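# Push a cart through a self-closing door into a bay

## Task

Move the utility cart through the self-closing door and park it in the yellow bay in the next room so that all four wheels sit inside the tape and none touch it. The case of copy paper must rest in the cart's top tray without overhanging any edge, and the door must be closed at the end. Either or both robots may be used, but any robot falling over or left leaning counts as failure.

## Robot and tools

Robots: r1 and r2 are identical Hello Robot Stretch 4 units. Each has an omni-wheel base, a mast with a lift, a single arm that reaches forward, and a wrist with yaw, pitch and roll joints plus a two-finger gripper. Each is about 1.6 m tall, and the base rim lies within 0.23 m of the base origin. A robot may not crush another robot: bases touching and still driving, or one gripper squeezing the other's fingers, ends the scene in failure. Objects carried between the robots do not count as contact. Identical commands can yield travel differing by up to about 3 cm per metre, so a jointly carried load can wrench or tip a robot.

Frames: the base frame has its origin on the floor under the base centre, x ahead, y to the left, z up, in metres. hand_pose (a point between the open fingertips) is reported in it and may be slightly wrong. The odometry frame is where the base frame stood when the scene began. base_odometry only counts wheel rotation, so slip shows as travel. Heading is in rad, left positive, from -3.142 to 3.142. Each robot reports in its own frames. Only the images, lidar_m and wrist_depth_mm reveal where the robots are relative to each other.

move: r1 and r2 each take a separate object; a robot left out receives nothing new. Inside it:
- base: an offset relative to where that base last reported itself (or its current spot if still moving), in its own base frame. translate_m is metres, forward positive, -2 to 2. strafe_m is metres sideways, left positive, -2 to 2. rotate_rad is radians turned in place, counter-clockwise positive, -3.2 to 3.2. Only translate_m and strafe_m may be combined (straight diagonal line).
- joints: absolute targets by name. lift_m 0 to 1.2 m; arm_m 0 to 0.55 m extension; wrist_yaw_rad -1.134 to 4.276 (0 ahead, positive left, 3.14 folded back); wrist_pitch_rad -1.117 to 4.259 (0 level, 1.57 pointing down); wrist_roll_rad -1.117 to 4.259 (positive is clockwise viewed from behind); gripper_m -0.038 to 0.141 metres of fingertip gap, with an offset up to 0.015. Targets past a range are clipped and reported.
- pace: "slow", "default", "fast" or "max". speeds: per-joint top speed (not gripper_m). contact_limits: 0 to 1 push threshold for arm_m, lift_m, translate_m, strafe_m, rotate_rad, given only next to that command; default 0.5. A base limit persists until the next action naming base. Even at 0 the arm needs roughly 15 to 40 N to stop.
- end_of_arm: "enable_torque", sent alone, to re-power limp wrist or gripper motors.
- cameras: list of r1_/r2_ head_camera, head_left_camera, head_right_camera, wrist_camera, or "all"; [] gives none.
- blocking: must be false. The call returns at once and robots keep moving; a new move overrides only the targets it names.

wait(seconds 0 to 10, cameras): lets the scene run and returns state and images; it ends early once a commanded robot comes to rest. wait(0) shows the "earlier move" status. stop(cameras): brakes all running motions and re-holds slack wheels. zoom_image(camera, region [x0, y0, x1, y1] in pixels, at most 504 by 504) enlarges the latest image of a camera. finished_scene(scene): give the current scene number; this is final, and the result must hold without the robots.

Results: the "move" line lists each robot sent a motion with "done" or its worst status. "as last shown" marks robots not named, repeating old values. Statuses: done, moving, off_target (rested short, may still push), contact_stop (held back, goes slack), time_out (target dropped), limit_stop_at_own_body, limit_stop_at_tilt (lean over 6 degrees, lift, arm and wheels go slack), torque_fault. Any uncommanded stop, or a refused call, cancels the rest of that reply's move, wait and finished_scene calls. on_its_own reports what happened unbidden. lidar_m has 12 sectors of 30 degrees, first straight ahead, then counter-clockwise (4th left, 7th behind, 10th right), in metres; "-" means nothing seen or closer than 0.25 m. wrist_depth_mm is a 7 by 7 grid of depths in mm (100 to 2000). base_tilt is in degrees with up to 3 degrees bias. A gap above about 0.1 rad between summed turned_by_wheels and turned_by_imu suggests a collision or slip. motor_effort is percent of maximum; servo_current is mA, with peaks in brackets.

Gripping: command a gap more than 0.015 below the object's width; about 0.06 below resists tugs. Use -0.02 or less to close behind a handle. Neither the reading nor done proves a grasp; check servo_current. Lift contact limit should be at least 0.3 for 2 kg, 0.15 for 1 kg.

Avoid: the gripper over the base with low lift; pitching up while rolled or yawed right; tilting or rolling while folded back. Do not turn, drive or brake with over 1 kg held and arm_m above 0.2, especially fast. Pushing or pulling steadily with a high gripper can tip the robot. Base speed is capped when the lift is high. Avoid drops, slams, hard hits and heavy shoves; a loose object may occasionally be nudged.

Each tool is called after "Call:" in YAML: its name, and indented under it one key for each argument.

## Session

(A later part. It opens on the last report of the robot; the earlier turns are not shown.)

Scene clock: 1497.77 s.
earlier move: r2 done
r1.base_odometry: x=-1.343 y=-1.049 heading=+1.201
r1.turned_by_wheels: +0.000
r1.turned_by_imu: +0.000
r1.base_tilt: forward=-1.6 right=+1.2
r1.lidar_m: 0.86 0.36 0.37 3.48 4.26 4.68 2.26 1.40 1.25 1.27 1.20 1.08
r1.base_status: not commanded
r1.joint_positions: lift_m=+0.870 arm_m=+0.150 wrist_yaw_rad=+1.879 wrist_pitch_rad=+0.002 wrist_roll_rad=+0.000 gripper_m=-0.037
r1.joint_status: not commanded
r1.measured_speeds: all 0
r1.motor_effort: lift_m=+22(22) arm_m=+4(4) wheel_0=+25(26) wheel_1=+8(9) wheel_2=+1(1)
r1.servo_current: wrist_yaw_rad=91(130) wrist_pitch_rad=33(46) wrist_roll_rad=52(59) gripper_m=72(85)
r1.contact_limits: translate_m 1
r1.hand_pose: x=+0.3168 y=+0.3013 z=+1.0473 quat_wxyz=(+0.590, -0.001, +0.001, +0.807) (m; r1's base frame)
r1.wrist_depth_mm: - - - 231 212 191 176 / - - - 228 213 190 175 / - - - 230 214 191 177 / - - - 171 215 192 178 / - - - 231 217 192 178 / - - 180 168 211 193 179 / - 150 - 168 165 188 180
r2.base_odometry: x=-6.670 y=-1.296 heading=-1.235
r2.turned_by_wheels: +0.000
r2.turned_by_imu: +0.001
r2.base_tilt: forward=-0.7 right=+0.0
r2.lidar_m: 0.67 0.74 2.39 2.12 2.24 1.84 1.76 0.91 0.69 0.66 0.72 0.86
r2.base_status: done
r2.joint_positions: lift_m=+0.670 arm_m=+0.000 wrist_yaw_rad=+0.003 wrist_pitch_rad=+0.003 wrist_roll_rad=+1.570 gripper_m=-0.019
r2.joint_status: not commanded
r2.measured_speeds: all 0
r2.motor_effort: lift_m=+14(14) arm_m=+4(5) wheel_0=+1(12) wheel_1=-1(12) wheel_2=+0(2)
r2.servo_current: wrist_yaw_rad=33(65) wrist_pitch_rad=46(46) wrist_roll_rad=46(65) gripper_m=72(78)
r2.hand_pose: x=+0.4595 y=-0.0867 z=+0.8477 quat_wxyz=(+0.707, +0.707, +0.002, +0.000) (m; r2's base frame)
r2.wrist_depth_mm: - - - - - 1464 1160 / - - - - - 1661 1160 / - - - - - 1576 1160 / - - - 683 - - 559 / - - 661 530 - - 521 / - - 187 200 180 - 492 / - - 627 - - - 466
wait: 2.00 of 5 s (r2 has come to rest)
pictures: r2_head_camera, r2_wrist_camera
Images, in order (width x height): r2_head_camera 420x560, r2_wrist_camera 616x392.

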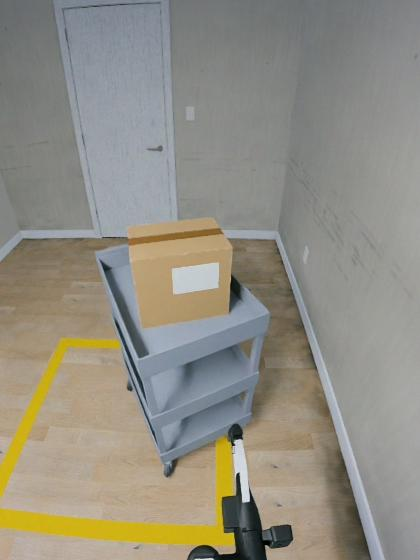

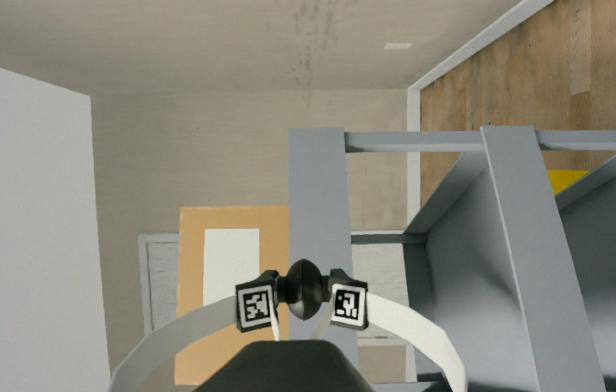

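Call:
move:
  r2: {"base":{"strafe_m":-0.22}}
  blocking: false
  cameras: []

Call:
wait:
  seconds: 4
  cameras: []

Call:
move:
  r2: {"base":{"translate_m":0.3},"joints":{"arm_m":0.15}}
  blocking: false
  cameras: []

Call:
wait:
  seconds: 4
  cameras: ["r2_head_camera"]

Scene clock: 1521.90 s.
move: r2 moving
r1: as last shown
r1.lidar_m: 0.85 0.37 0.38 3.48 4.30 4.67 2.24 1.40 1.26 1.29 1.21 1.09
r1.motor_effort: lift_m=+22(22) arm_m=+4(4) wheel_0=+25(25) wheel_1=+8(9) wheel_2=+1(1)
r1.servo_current: wrist_yaw_rad=98(124) wrist_pitch_rad=39(52) wrist_roll_rad=33(59) gripper_m=72(78)
r1.contact_limits: translate_m 1
r1.wrist_depth_mm: - - - 230 211 192 175 / - - - 229 213 190 176 / - - - 229 214 192 177 / - - - 171 215 192 178 / - - - 232 216 192 178 / - - 180 169 210 194 179 / - 150 - 168 165 188 179
r2.base_odometry: x=-6.704 y=-1.308 heading=-1.235
r2.turned_by_wheels: +0.000
r2.turned_by_imu: +0.001
r2.base_tilt: forward=-0.7 right=+0.1
r2.lidar_m: 0.68 0.69 2.45 2.14 2.27 1.82 1.74 0.88 0.64 0.61 0.69 0.98
r2.base_status: strafe_m moving
r2.joint_positions: lift_m=+0.670 arm_m=+0.000 wrist_yaw_rad=+0.003 wrist_pitch_rad=+0.003 wrist_roll_rad=+1.570 gripper_m=-0.019
r2.joint_status: not commanded
r2.measured_speeds: translate_m=-0.001 strafe_m=-0.141 rotate_rad=+0.006 lift_m=+0.000 arm_m=+0.000 wrist_yaw_rad=+0.000 wrist_pitch_rad=+0.000 wrist_roll_rad=+0.000
r2.motor_effort: lift_m=+14(14) arm_m=+4(5) wheel_0=+9(13) wheel_1=-10(11) wheel_2=+2(2)
r2.servo_current: wrist_yaw_rad=46(65) wrist_pitch_rad=39(46) wrist_roll_rad=33(52) gripper_m=72(78)
r2.hand_pose: x=+0.4595 y=-0.0867 z=+0.8477 quat_wxyz=(+0.707, +0.707, +0.002, +0.000) (m; r2's base frame)
r2.wrist_depth_mm: - - - - - 1464 1160 / - - - - - 1661 1138 / - - - - - 1708 1182 / - - - - - - 585 / - - 668 539 - - 535 / - - 187 200 180 - 504 / - - 640 - - - 480
pictures: none
No camera images: "cameras" was empty.

Scene clock: 1523.43 s.
earlier move: r2 done
r1.base_odometry: x=-1.343 y=-1.049 heading=+1.201
r1.turned_by_wheels: +0.000
r1.turned_by_imu: +0.000
r1.base_tilt: forward=-1.6 right=+1.2
r1.lidar_m: 0.88 0.37 0.39 3.48 4.29 4.70 2.23 1.39 1.26 1.28 1.22 1.08
r1.base_status: not commanded
r1.joint_positions: lift_m=+0.870 arm_m=+0.150 wrist_yaw_rad=+1.879 wrist_pitch_rad=+0.002 wrist_roll_rad=+0.000 gripper_m=-0.037
r1.joint_status: not commanded
r1.measured_speeds: all 0
r1.motor_effort: lift_m=+22(22) arm_m=+4(4) wheel_0=+25(25) wheel_1=+8(9) wheel_2=+1(1)
r1.servo_current: wrist_yaw_rad=104(130) wrist_pitch_rad=39(52) wrist_roll_rad=59(65) gripper_m=72(78)
r1.contact_limits: translate_m 1
r1.hand_pose: x=+0.3168 y=+0.3013 z=+1.0473 quat_wxyz=(+0.590, -0.001, +0.001, +0.807) (m; r1's base frame)
r1.wrist_depth_mm: - - - 230 212 191 176 / - - - 229 213 189 176 / - - - 229 214 191 177 / - - - 172 215 192 177 / - - - 232 218 192 179 / - - 180 168 211 193 178 / - 150 - 167 166 187 180
r2.base_odometry: x=-6.877 y=-1.368 heading=-1.235
r2.turned_by_wheels: +0.000
r2.turned_by_imu: +0.000
r2.base_tilt: forward=-0.7 right=+0.0
r2.lidar_m: 0.76 0.74 2.61 2.31 2.42 1.84 1.49 0.62 0.47 0.43 0.48 0.71
r2.base_status: done
r2.joint_positions: lift_m=+0.670 arm_m=+0.000 wrist_yaw_rad=+0.003 wrist_pitch_rad=+0.003 wrist_roll_rad=+1.570 gripper_m=-0.019
r2.joint_status: not commanded
r2.measured_speeds: all 0
r2.motor_effort: lift_m=+14(14) arm_m=+4(5) wheel_0=+3(13) wheel_1=-2(11) wheel_2=+0(2)
r2.servo_current: wrist_yaw_rad=52(65) wrist_pitch_rad=46(46) wrist_roll_rad=39(59) gripper_m=72(78)
r2.hand_pose: x=+0.4595 y=-0.0867 z=+0.8477 quat_wxyz=(+0.707, +0.707, +0.002, +0.000) (m; r2's base frame)
r2.wrist_depth_mm: - - - - - - - / - - - - - 1576 1160 / - - - - - 1708 1182 / - - - - - 1708 1160 / - - - - - 1708 1160 / - - 186 200 181 - - / - - 683 - - - -
wait: 1.53 of 4 s (r2 has come to rest)
pictures: none
No camera images: "cameras" was empty.

Scene clock: 1523.93 s.
move: r2 moving
r1: as last shown
r1.lidar_m: 0.86 0.37 0.40 3.47 4.28 4.69 2.23 1.41 1.26 1.27 1.21 1.07
r1.servo_current: wrist_yaw_rad=104(124) wrist_pitch_rad=46(46) wrist_roll_rad=46(59) gripper_m=72(78)
r1.contact_limits: translate_m 1
r1.wrist_depth_mm: - - - 231 211 191 176 / - - - 228 213 190 176 / - - - 229 214 191 177 / - - - 171 216 192 178 / - - - 231 216 193 179 / - - 180 168 211 194 179 / - 150 - 168 165 188 179
r2.base_odometry: x=-6.867 y=-1.398 heading=-1.235
r2.turned_by_wheels: +0.000
r2.turned_by_imu: +0.000
r2.base_tilt: forward=-0.7 right=+0.1
r2.lidar_m: 0.74 0.70 2.55 2.34 2.46 1.89 1.50 0.62 0.47 0.44 0.48 0.70
r2.base_status: translate_m moving
r2.joint_positions: lift_m=+0.670 arm_m=+0.051 wrist_yaw_rad=+0.003 wrist_pitch_rad=+0.003 wrist_roll_rad=+1.570 gripper_m=-0.019
r2.joint_status: arm_m moving
r2.measured_speeds: translate_m=+0.122 strafe_m=+0.000 rotate_rad=-0.002 lift_m=+0.000 arm_m=+0.195 wrist_yaw_rad=+0.000 wrist_pitch_rad=+0.000 wrist_roll_rad=+0.000
r2.motor_effort: lift_m=+14(14) arm_m=+5(11) wheel_0=+10(10) wheel_1=+7(8) wheel_2=-13(13)
r2.servo_current: wrist_yaw_rad=52(59) wrist_pitch_rad=39(52) wrist_roll_rad=46(59) gripper_m=72(78)
r2.hand_pose: x=+0.5101 y=-0.0867 z=+0.8477 quat_wxyz=(+0.707, +0.707, +0.002, +0.000) (m; r2's base frame)
r2.wrist_depth_mm: - - - - - - - / - - - - - 1499 1160 / - - - - - 1661 1182 / - - - - - 1708 1205 / - - - - - 1708 1138 / - - 186 200 178 - 517 / - - 609 - - - -
pictures: none
No camera images: "cameras" was empty.

Scene clock: 1525.90 s.
earlier move: r2 done
r1.base_odometry: x=-1.343 y=-1.049 heading=+1.201
r1.turned_by_wheels: +0.000
r1.turned_by_imu: +0.000
r1.base_tilt: forward=-1.6 right=+1.2
r1.lidar_m: 0.84 0.35 0.39 3.48 4.31 4.67 2.25 1.42 1.28 1.28 1.19 1.08
r1.base_status: not commanded
r1.joint_positions: lift_m=+0.870 arm_m=+0.150 wrist_yaw_rad=+1.879 wrist_pitch_rad=+0.002 wrist_roll_rad=+0.000 gripper_m=-0.037
r1.joint_status: not commanded
r1.measured_speeds: all 0
r1.on_its_own: wrist_yaw_rad is at rest, and its servo_current (111 mA) is outside its rest range (0 to 104 mA)
r1.motor_effort: lift_m=+22(22) arm_m=+4(4) wheel_0=+25(26) wheel_1=+8(9) wheel_2=+1(1)
r1.servo_current: wrist_yaw_rad=111(130) wrist_pitch_rad=46(52) wrist_roll_rad=59(72) gripper_m=65(78)
r1.contact_limits: translate_m 1
r1.hand_pose: x=+0.3168 y=+0.3013 z=+1.0473 quat_wxyz=(+0.590, -0.001, +0.001, +0.807) (m; r1's base frame)
r1.wrist_depth_mm: - - - 229 212 193 176 / - - - 229 213 190 176 / - - - 229 214 191 177 / - - - 171 215 192 178 / - - - 230 216 193 178 / - - 179 169 210 193 180 / - 150 - 168 165 188 179
r2.base_odometry: x=-6.779 y=-1.651 heading=-1.235
r2.turned_by_wheels: +0.000
r2.turned_by_imu: +0.001
r2.base_tilt: forward=-0.7 right=+0.1
r2.lidar_m: 0.49 0.46 0.52 2.34 2.48 2.11 1.55 0.64 0.48 0.47 0.50 0.73
r2.base_status: done
r2.joint_positions: lift_m=+0.670 arm_m=+0.150 wrist_yaw_rad=+0.003 wrist_pitch_rad=+0.003 wrist_roll_rad=+1.570 gripper_m=-0.019
r2.joint_status: all done
r2.measured_speeds: all 0
r2.motor_effort: lift_m=+14(15) arm_m=+7(12) wheel_0=+2(12) wheel_1=+4(9) wheel_2=-4(14)
r2.servo_current: wrist_yaw_rad=46(59) wrist_pitch_rad=39(52) wrist_roll_rad=39(59) gripper_m=78(78)
r2.hand_pose: x=+0.6093 y=-0.0867 z=+0.8477 quat_wxyz=(+0.707, +0.707, +0.002, +0.000) (m; r2's base frame)
r2.wrist_depth_mm: - - - - - - 1042 / - - - - - 1576 1182 / - - - - - 1661 1182 / - - - - - 1661 1160 / - - - - - 1661 1182 / - - 187 202 180 1576 1182 / - - - - - 1397 1182
wait: 1.97 of 4 s (r2 has come to rest)
pictures: r2_head_camera
Images, in order (width x height): r2_head_camera 420x560.

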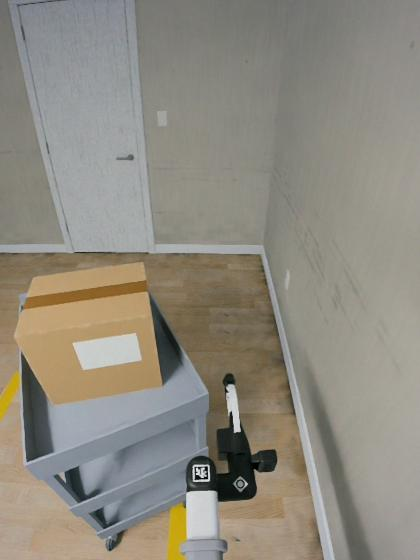

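Call:
move:
  r2: {"base":{"strafe_m":0.36},"contact_limits":{"strafe_m":0.6},"pace":"slow"}
  blocking: false
  cameras: []

Call:
wait:
  seconds: 8
  cameras: ["r2_head_camera"]

Scene clock: 1530.33 s.
move: r2 moving
r1.base_odometry: x=-1.343 y=-1.049 heading=+1.201
r1.turned_by_wheels: +0.000
r1.turned_by_imu: +0.000
r1.base_tilt: forward=-1.6 right=+1.2
r1.lidar_m: 0.86 0.35 0.40 3.47 4.30 4.67 2.26 1.43 1.25 1.27 1.20 1.08
r1.base_status: not commanded
r1.joint_positions: lift_m=+0.870 arm_m=+0.150 wrist_yaw_rad=+1.879 wrist_pitch_rad=+0.002 wrist_roll_rad=+0.000 gripper_m=-0.037
r1.joint_status: not commanded
r1.measured_speeds: all 0
r1.motor_effort: lift_m=+22(22) arm_m=+4(4) wheel_0=+25(25) wheel_1=+8(9) wheel_2=+1(1)
r1.servo_current: wrist_yaw_rad=111(117) wrist_pitch_rad=39(46) wrist_roll_rad=52(59) gripper_m=72(78)
r1.contact_limits: translate_m 1
r1.hand_pose: x=+0.3168 y=+0.3013 z=+1.0473 quat_wxyz=(+0.590, -0.001, +0.001, +0.807) (m; r1's base frame)
r1.wrist_depth_mm: - - - 230 212 191 176 / - - - 228 213 190 176 / - - - 229 213 191 178 / - - - 171 216 192 178 / - - - 232 216 192 178 / - - 179 168 211 193 179 / - 150 - 168 165 187 179
r2.base_odometry: x=-6.765 y=-1.647 heading=-1.235
r2.turned_by_wheels: +0.000
r2.turned_by_imu: +0.001
r2.base_tilt: forward=-0.7 right=+0.1
r2.lidar_m: 0.49 0.45 0.52 2.32 2.46 2.16 1.64 0.69 0.51 0.47 0.51 0.76
r2.base_status: strafe_m moving
r2.joint_positions: lift_m=+0.670 arm_m=+0.150 wrist_yaw_rad=+0.003 wrist_pitch_rad=+0.003 wrist_roll_rad=+1.570 gripper_m=-0.019
r2.joint_status: not commanded
r2.measured_speeds: translate_m=+0.000 strafe_m=+0.056 rotate_rad=-0.001 lift_m=+0.000 arm_m=+0.000 wrist_yaw_rad=+0.000 wrist_pitch_rad=+0.000 wrist_roll_rad=+0.000
r2.motor_effort: lift_m=+14(14) arm_m=+7(7) wheel_0=-4(9) wheel_1=+9(9) wheel_2=-1(3)
r2.servo_current: wrist_yaw_rad=46(52) wrist_pitch_rad=39(46) wrist_roll_rad=46(59) gripper_m=72(78)
r2.contact_limits: strafe_m 0.6
r2.hand_pose: x=+0.6093 y=-0.0867 z=+0.8477 quat_wxyz=(+0.707, +0.707, +0.002, +0.000) (m; r2's base frame)
r2.wrist_depth_mm: - - - - - - 1060 / - - - - - 1576 1160 / - - - - - 1708 1182 / - - - - - 1708 1182 / - - - - - 1708 1160 / - - 187 201 180 1618 1182 / - - - - - 496 1118
pictures: none
No camera images: "cameras" was empty.

Scene clock: 1534.57 s.
earlier move: r2 done
r1.base_odometry: x=-1.343 y=-1.049 heading=+1.201
r1.turned_by_wheels: +0.000
r1.turned_by_imu: +0.000
r1.base_tilt: forward=-1.6 right=+1.2
r1.lidar_m: 0.83 0.36 0.40 3.49 4.30 4.68 2.25 1.43 1.28 1.29 1.17 1.07
r1.base_status: not commanded
r1.joint_positions: lift_m=+0.870 arm_m=+0.150 wrist_yaw_rad=+1.879 wrist_pitch_rad=+0.002 wrist_roll_rad=+0.000 gripper_m=-0.037
r1.joint_status: not commanded
r1.measured_speeds: all 0
r1.on_its_own: wrist_yaw_rad is at rest, and its servo_current (117 mA) is outside its rest range (0 to 104 mA)
r1.motor_effort: lift_m=+22(22) arm_m=+4(4) wheel_0=+25(26) wheel_1=+9(9) wheel_2=+1(1)
r1.servo_current: wrist_yaw_rad=117(137) wrist_pitch_rad=33(52) wrist_roll_rad=26(65) gripper_m=72(78)
r1.contact_limits: translate_m 1
r1.hand_pose: x=+0.3168 y=+0.3013 z=+1.0473 quat_wxyz=(+0.590, -0.001, +0.001, +0.807) (m; r1's base frame)
r1.wrist_depth_mm: - - - 230 212 191 175 / - - - 228 213 190 176 / - - - 229 214 191 177 / - - - 171 216 192 178 / - - - 232 216 193 179 / - - 180 168 211 193 179 / - 150 - 168 165 187 179
r2.base_odometry: x=-6.439 y=-1.533 heading=-1.236
r2.turned_by_wheels: -0.001
r2.turned_by_imu: -0.006
r2.base_tilt: forward=-0.7 right=+0.1
r2.lidar_m: 0.49 0.54 2.16 1.98 2.07 2.12 2.07 1.13 0.87 0.82 0.88 1.27
r2.base_status: done
r2.joint_positions: lift_m=+0.670 arm_m=+0.150 wrist_yaw_rad=-0.008 wrist_pitch_rad=+0.003 wrist_roll_rad=+1.570 gripper_m=-0.019
r2.joint_status: not commanded
r2.measured_speeds: all 0
r2.motor_effort: lift_m=+14(15) arm_m=+7(7) wheel_0=-7(24) wheel_1=+4(9) wheel_2=-5(10)
r2.servo_current: wrist_yaw_rad=59(85) wrist_pitch_rad=39(46) wrist_roll_rad=52(65) gripper_m=72(85)
r2.contact_limits: strafe_m 0.6
r2.hand_pose: x=+0.6084 y=-0.0897 z=+0.8477 quat_wxyz=(+0.707, +0.707, -0.002, -0.004) (m; r2's base frame)
r2.wrist_depth_mm: - - - - - 1618 1160 / - - - - - 1661 1138 / - - - - - 1708 1182 / - - - - - 1576 1060 / - - - 336 - 732 - / - 357 187 201 181 - - / 301 293 294 - 182 - -
wait: 4.23 of 8 s (r2 has come to rest)
pictures: r2_head_camera
Images, in order (width x height): r2_head_camera 420x560.

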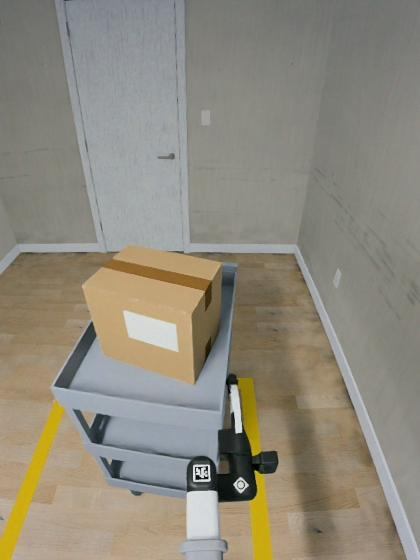

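Call:
move:
  r2: {"base":{"strafe_m":-0.1}}
  blocking: false
  cameras: []

Call:
wait:
  seconds: 3
  cameras: ["r2_head_camera"]

Call:
move:
  r2: {"base":{"translate_m":-0.4},"joints":{"arm_m":0}}
  blocking: false
  cameras: []

Call:
wait:
  seconds: 5
  cameras: ["r2_head_camera"]

Scene clock: 1541.53 s.
move: r2 moving
r1.base_odometry: x=-1.343 y=-1.049 heading=+1.201
r1.turned_by_wheels: +0.000
r1.turned_by_imu: +0.000
r1.base_tilt: forward=-1.7 right=+1.2
r1.lidar_m: 0.88 0.37 0.39 3.47 4.28 4.68 2.22 1.42 1.26 1.29 1.20 1.09
r1.base_status: not commanded
r1.joint_positions: lift_m=+0.870 arm_m=+0.150 wrist_yaw_rad=+1.879 wrist_pitch_rad=+0.002 wrist_roll_rad=+0.000 gripper_m=-0.037
r1.joint_status: not commanded
r1.measured_speeds: all 0
r1.motor_effort: lift_m=+22(22) arm_m=+4(4) wheel_0=+25(25) wheel_1=+8(8) wheel_2=+1(1)
r1.servo_current: wrist_yaw_rad=104(124) wrist_pitch_rad=46(52) wrist_roll_rad=52(72) gripper_m=78(78)
r1.contact_limits: translate_m 1
r1.hand_pose: x=+0.3168 y=+0.3013 z=+1.0473 quat_wxyz=(+0.590, -0.001, +0.001, +0.807) (m; r1's base frame)
r1.wrist_depth_mm: - - - 231 211 191 175 / - - - 229 213 190 176 / - - - 229 213 191 178 / - - - 171 215 193 178 / - - - 230 216 193 179 / - - 180 169 211 193 179 / - 150 - 168 166 188 179
r2.base_odometry: x=-6.473 y=-1.545 heading=-1.236
r2.turned_by_wheels: +0.000
r2.turned_by_imu: +0.001
r2.base_tilt: forward=-0.6 right=+0.0
r2.lidar_m: 0.46 0.52 2.19 2.02 2.16 2.12 2.07 1.07 0.83 0.78 0.85 1.22
r2.base_status: strafe_m moving
r2.joint_positions: lift_m=+0.670 arm_m=+0.150 wrist_yaw_rad=-0.003 wrist_pitch_rad=+0.003 wrist_roll_rad=+1.570 gripper_m=-0.019
r2.joint_status: not commanded
r2.measured_speeds: translate_m=+0.000 strafe_m=-0.141 rotate_rad=+0.000 lift_m=+0.000 arm_m=+0.000 wrist_yaw_rad=+0.000 wrist_pitch_rad=+0.000 wrist_roll_rad=+0.000
r2.motor_effort: lift_m=+14(14) arm_m=+7(7) wheel_0=+11(14) wheel_1=-10(12) wheel_2=-1(4)
r2.servo_current: wrist_yaw_rad=39(72) wrist_pitch_rad=39(46) wrist_roll_rad=46(52) gripper_m=78(78)
r2.hand_pose: x=+0.6089 y=-0.0882 z=+0.8477 quat_wxyz=(+0.707, +0.707, +0.000, -0.002) (m; r2's base frame)
r2.wrist_depth_mm: - - - - - 1661 1160 / - - - - - 1661 1160 / - - - - - 1661 1160 / - - - - - 1756 1118 / - - - 436 - 723 462 / - 389 187 202 180 - - / 330 319 312 - - 124 -
pictures: none
No camera images: "cameras" was empty.

Scene clock: 1542.50 s.
earlier move: r2 done
r1.base_odometry: x=-1.343 y=-1.049 heading=+1.201
r1.turned_by_wheels: +0.000
r1.turned_by_imu: +0.000
r1.base_tilt: forward=-1.7 right=+1.2
r1.lidar_m: 0.85 0.36 0.40 3.48 4.30 4.69 2.25 1.42 1.27 1.27 1.20 1.07
r1.base_status: not commanded
r1.joint_positions: lift_m=+0.870 arm_m=+0.150 wrist_yaw_rad=+1.879 wrist_pitch_rad=+0.002 wrist_roll_rad=+0.000 gripper_m=-0.037
r1.joint_status: not commanded
r1.measured_speeds: all 0
r1.on_its_own: wrist_yaw_rad is at rest, and its servo_current (117 mA) is outside its rest range (0 to 104 mA)
r1.motor_effort: lift_m=+22(22) arm_m=+4(4) wheel_0=+25(25) wheel_1=+8(9) wheel_2=+1(1)
r1.servo_current: wrist_yaw_rad=117(130) wrist_pitch_rad=39(52) wrist_roll_rad=52(72) gripper_m=72(78)
r1.contact_limits: translate_m 1
r1.hand_pose: x=+0.3168 y=+0.3013 z=+1.0473 quat_wxyz=(+0.590, -0.001, +0.001, +0.807) (m; r1's base frame)
r1.wrist_depth_mm: - - - 231 212 191 175 / - - - 228 213 189 177 / - - - 229 214 191 178 / - - - 171 215 191 178 / - - - 231 216 192 179 / - - 181 168 210 193 179 / - 150 - 168 165 188 179
r2.base_odometry: x=-6.533 y=-1.566 heading=-1.236
r2.turned_by_wheels: +0.000
r2.turned_by_imu: +0.000
r2.base_tilt: forward=-0.7 right=+0.1
r2.lidar_m: 0.46 0.51 2.22 2.07 2.20 2.13 2.08 1.01 0.73 0.70 0.78 1.11
r2.base_status: done
r2.joint_positions: lift_m=+0.670 arm_m=+0.150 wrist_yaw_rad=-0.003 wrist_pitch_rad=+0.003 wrist_roll_rad=+1.570 gripper_m=-0.019
r2.joint_status: not commanded
r2.measured_speeds: all 0
r2.motor_effort: lift_m=+14(14) arm_m=+7(7) wheel_0=+3(14) wheel_1=-2(12) wheel_2=+0(4)
r2.servo_current: wrist_yaw_rad=59(72) wrist_pitch_rad=46(46) wrist_roll_rad=33(59) gripper_m=78(78)
r2.hand_pose: x=+0.6089 y=-0.0882 z=+0.8477 quat_wxyz=(+0.707, +0.707, +0.000, -0.002) (m; r2's base frame)
r2.wrist_depth_mm: - - - - - 1576 1160 / - - - - - 1661 1182 / - - - - - 1661 1182 / - - - - - 1661 1205 / - - - 676 - 1397 1060 / - - 186 201 179 723 455 / - 397 387 - - 124 -
wait: 0.97 of 3 s (r2 has come to rest)
pictures: r2_head_camera
Images, in order (width x height): r2_head_camera 420x560.

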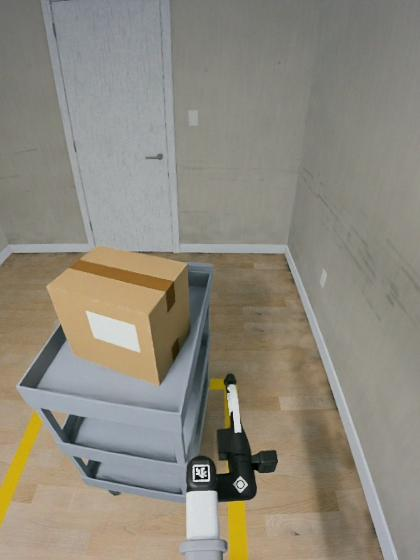

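Scene clock: 1543.00 s.
move: r2 moving
r1.base_odometry: x=-1.343 y=-1.049 heading=+1.201
r1.turned_by_wheels: +0.000
r1.turned_by_imu: +0.000
r1.base_tilt: forward=-1.6 right=+1.3
r1.lidar_m: 0.87 0.37 0.39 3.49 4.27 4.69 2.24 1.42 1.25 1.25 1.17 1.07
r1.base_status: not commanded
r1.joint_positions: lift_m=+0.870 arm_m=+0.150 wrist_yaw_rad=+1.879 wrist_pitch_rad=+0.002 wrist_roll_rad=+0.000 gripper_m=-0.037
r1.joint_status: not commanded
r1.measured_speeds: all 0
r1.motor_effort: lift_m=+22(22) arm_m=+4(4) wheel_0=+25(25) wheel_1=+8(9) wheel_2=+1(1)
r1.servo_current: wrist_yaw_rad=98(117) wrist_pitch_rad=39(46) wrist_roll_rad=46(59) gripper_m=78(78)
r1.contact_limits: translate_m 1
r1.hand_pose: x=+0.3168 y=+0.3013 z=+1.0473 quat_wxyz=(+0.590, -0.001, +0.001, +0.807) (m; r1's base frame)
r1.wrist_depth_mm: - - - 230 212 191 175 / - - - 229 213 190 176 / - - - 229 213 192 177 / - - - 172 216 193 178 / - - - 231 217 193 177 / - - 180 168 210 195 179 / - 150 - 167 165 188 180
r2.base_odometry: x=-6.543 y=-1.536 heading=-1.236
r2.turned_by_wheels: +0.000
r2.turned_by_imu: +0.000
r2.base_tilt: forward=-0.7 right=+0.0
r2.lidar_m: 0.51 0.56 2.25 2.07 2.21 2.09 2.05 1.00 0.74 0.71 0.80 1.14
r2.base_status: translate_m moving
r2.joint_positions: lift_m=+0.670 arm_m=+0.099 wrist_yaw_rad=-0.003 wrist_pitch_rad=+0.003 wrist_roll_rad=+1.570 gripper_m=-0.019
r2.joint_status: arm_m moving
r2.measured_speeds: translate_m=-0.123 strafe_m=+0.001 rotate_rad=+0.006 lift_m=+0.000 arm_m=-0.195 wrist_yaw_rad=+0.000 wrist_pitch_rad=+0.000 wrist_roll_rad=+0.000
r2.motor_effort: lift_m=+14(14) arm_m=-6(12) wheel_0=-8(9) wheel_1=-7(8) wheel_2=+12(13)
r2.servo_current: wrist_yaw_rad=39(59) wrist_pitch_rad=46(46) wrist_roll_rad=39(59) gripper_m=65(78)
r2.hand_pose: x=+0.5585 y=-0.0882 z=+0.8477 quat_wxyz=(+0.707, +0.707, +0.000, -0.002) (m; r2's base frame)
r2.wrist_depth_mm: - - - - - 1576 1160 / - - - - - 1661 1160 / - - - - - 1661 1160 / - - - - - 1756 1160 / - - - 699 - 564 788 / - - 186 202 179 - 449 / - 445 430 - - - -
pictures: none
No camera images: "cameras" was empty.

Scene clock: 1545.33 s.
earlier move: r2 done
r1.base_odometry: x=-1.343 y=-1.049 heading=+1.201
r1.turned_by_wheels: +0.000
r1.turned_by_imu: +0.000
r1.base_tilt: forward=-1.6 right=+1.2
r1.lidar_m: 0.87 0.37 0.41 3.47 4.29 4.66 2.23 1.42 1.27 1.25 1.19 1.07
r1.base_status: not commanded
r1.joint_positions: lift_m=+0.870 arm_m=+0.150 wrist_yaw_rad=+1.879 wrist_pitch_rad=+0.002 wrist_roll_rad=+0.000 gripper_m=-0.037
r1.joint_status: not commanded
r1.measured_speeds: all 0
r1.on_its_own: wrist_yaw_rad is at rest, and its servo_current (117 mA) is outside its rest range (0 to 104 mA)
r1.motor_effort: lift_m=+22(22) arm_m=+4(4) wheel_0=+25(25) wheel_1=+8(9) wheel_2=+1(1)
r1.servo_current: wrist_yaw_rad=117(130) wrist_pitch_rad=39(52) wrist_roll_rad=72(72) gripper_m=78(78)
r1.contact_limits: translate_m 1
r1.hand_pose: x=+0.3168 y=+0.3013 z=+1.0473 quat_wxyz=(+0.590, -0.001, +0.001, +0.807) (m; r1's base frame)
r1.wrist_depth_mm: - - - 231 213 191 176 / - - - 228 213 190 176 / - - - 229 214 191 176 / - - - 171 214 191 178 / - - - 232 216 192 178 / - - 180 169 210 193 179 / - 150 - 167 166 189 179
r2.base_odometry: x=-6.665 y=-1.188 heading=-1.236
r2.turned_by_wheels: +0.000
r2.turned_by_imu: +0.000
r2.base_tilt: forward=-0.7 right=+0.0
r2.lidar_m: 0.88 0.94 2.42 2.09 2.25 1.71 1.66 0.99 0.71 0.69 0.76 1.07
r2.base_status: done
r2.joint_positions: lift_m=+0.670 arm_m=+0.000 wrist_yaw_rad=-0.003 wrist_pitch_rad=+0.003 wrist_roll_rad=+1.570 gripper_m=-0.019
r2.joint_status: all done
r2.measured_speeds: all 0
r2.motor_effort: lift_m=+14(14) arm_m=-7(12) wheel_0=-1(9) wheel_1=-2(10) wheel_2=+2(14)
r2.servo_current: wrist_yaw_rad=39(59) wrist_pitch_rad=39(52) wrist_roll_rad=39(65) gripper_m=78(85)
r2.hand_pose: x=+0.4593 y=-0.0882 z=+0.8477 quat_wxyz=(+0.707, +0.707, +0.000, -0.002) (m; r2's base frame)
r2.wrist_depth_mm: - - - - - 1499 1160 / - - - - - 1661 1182 / - - - - - 1708 1182 / - - - - - 1756 1182 / - - - 946 - 1863 - / - - 186 202 170 - - / - - 831 - - - -
wait: 2.33 of 5 s (r2 has come to rest)
pictures: r2_head_camera
Images, in order (width x height): r2_head_camera 420x560.

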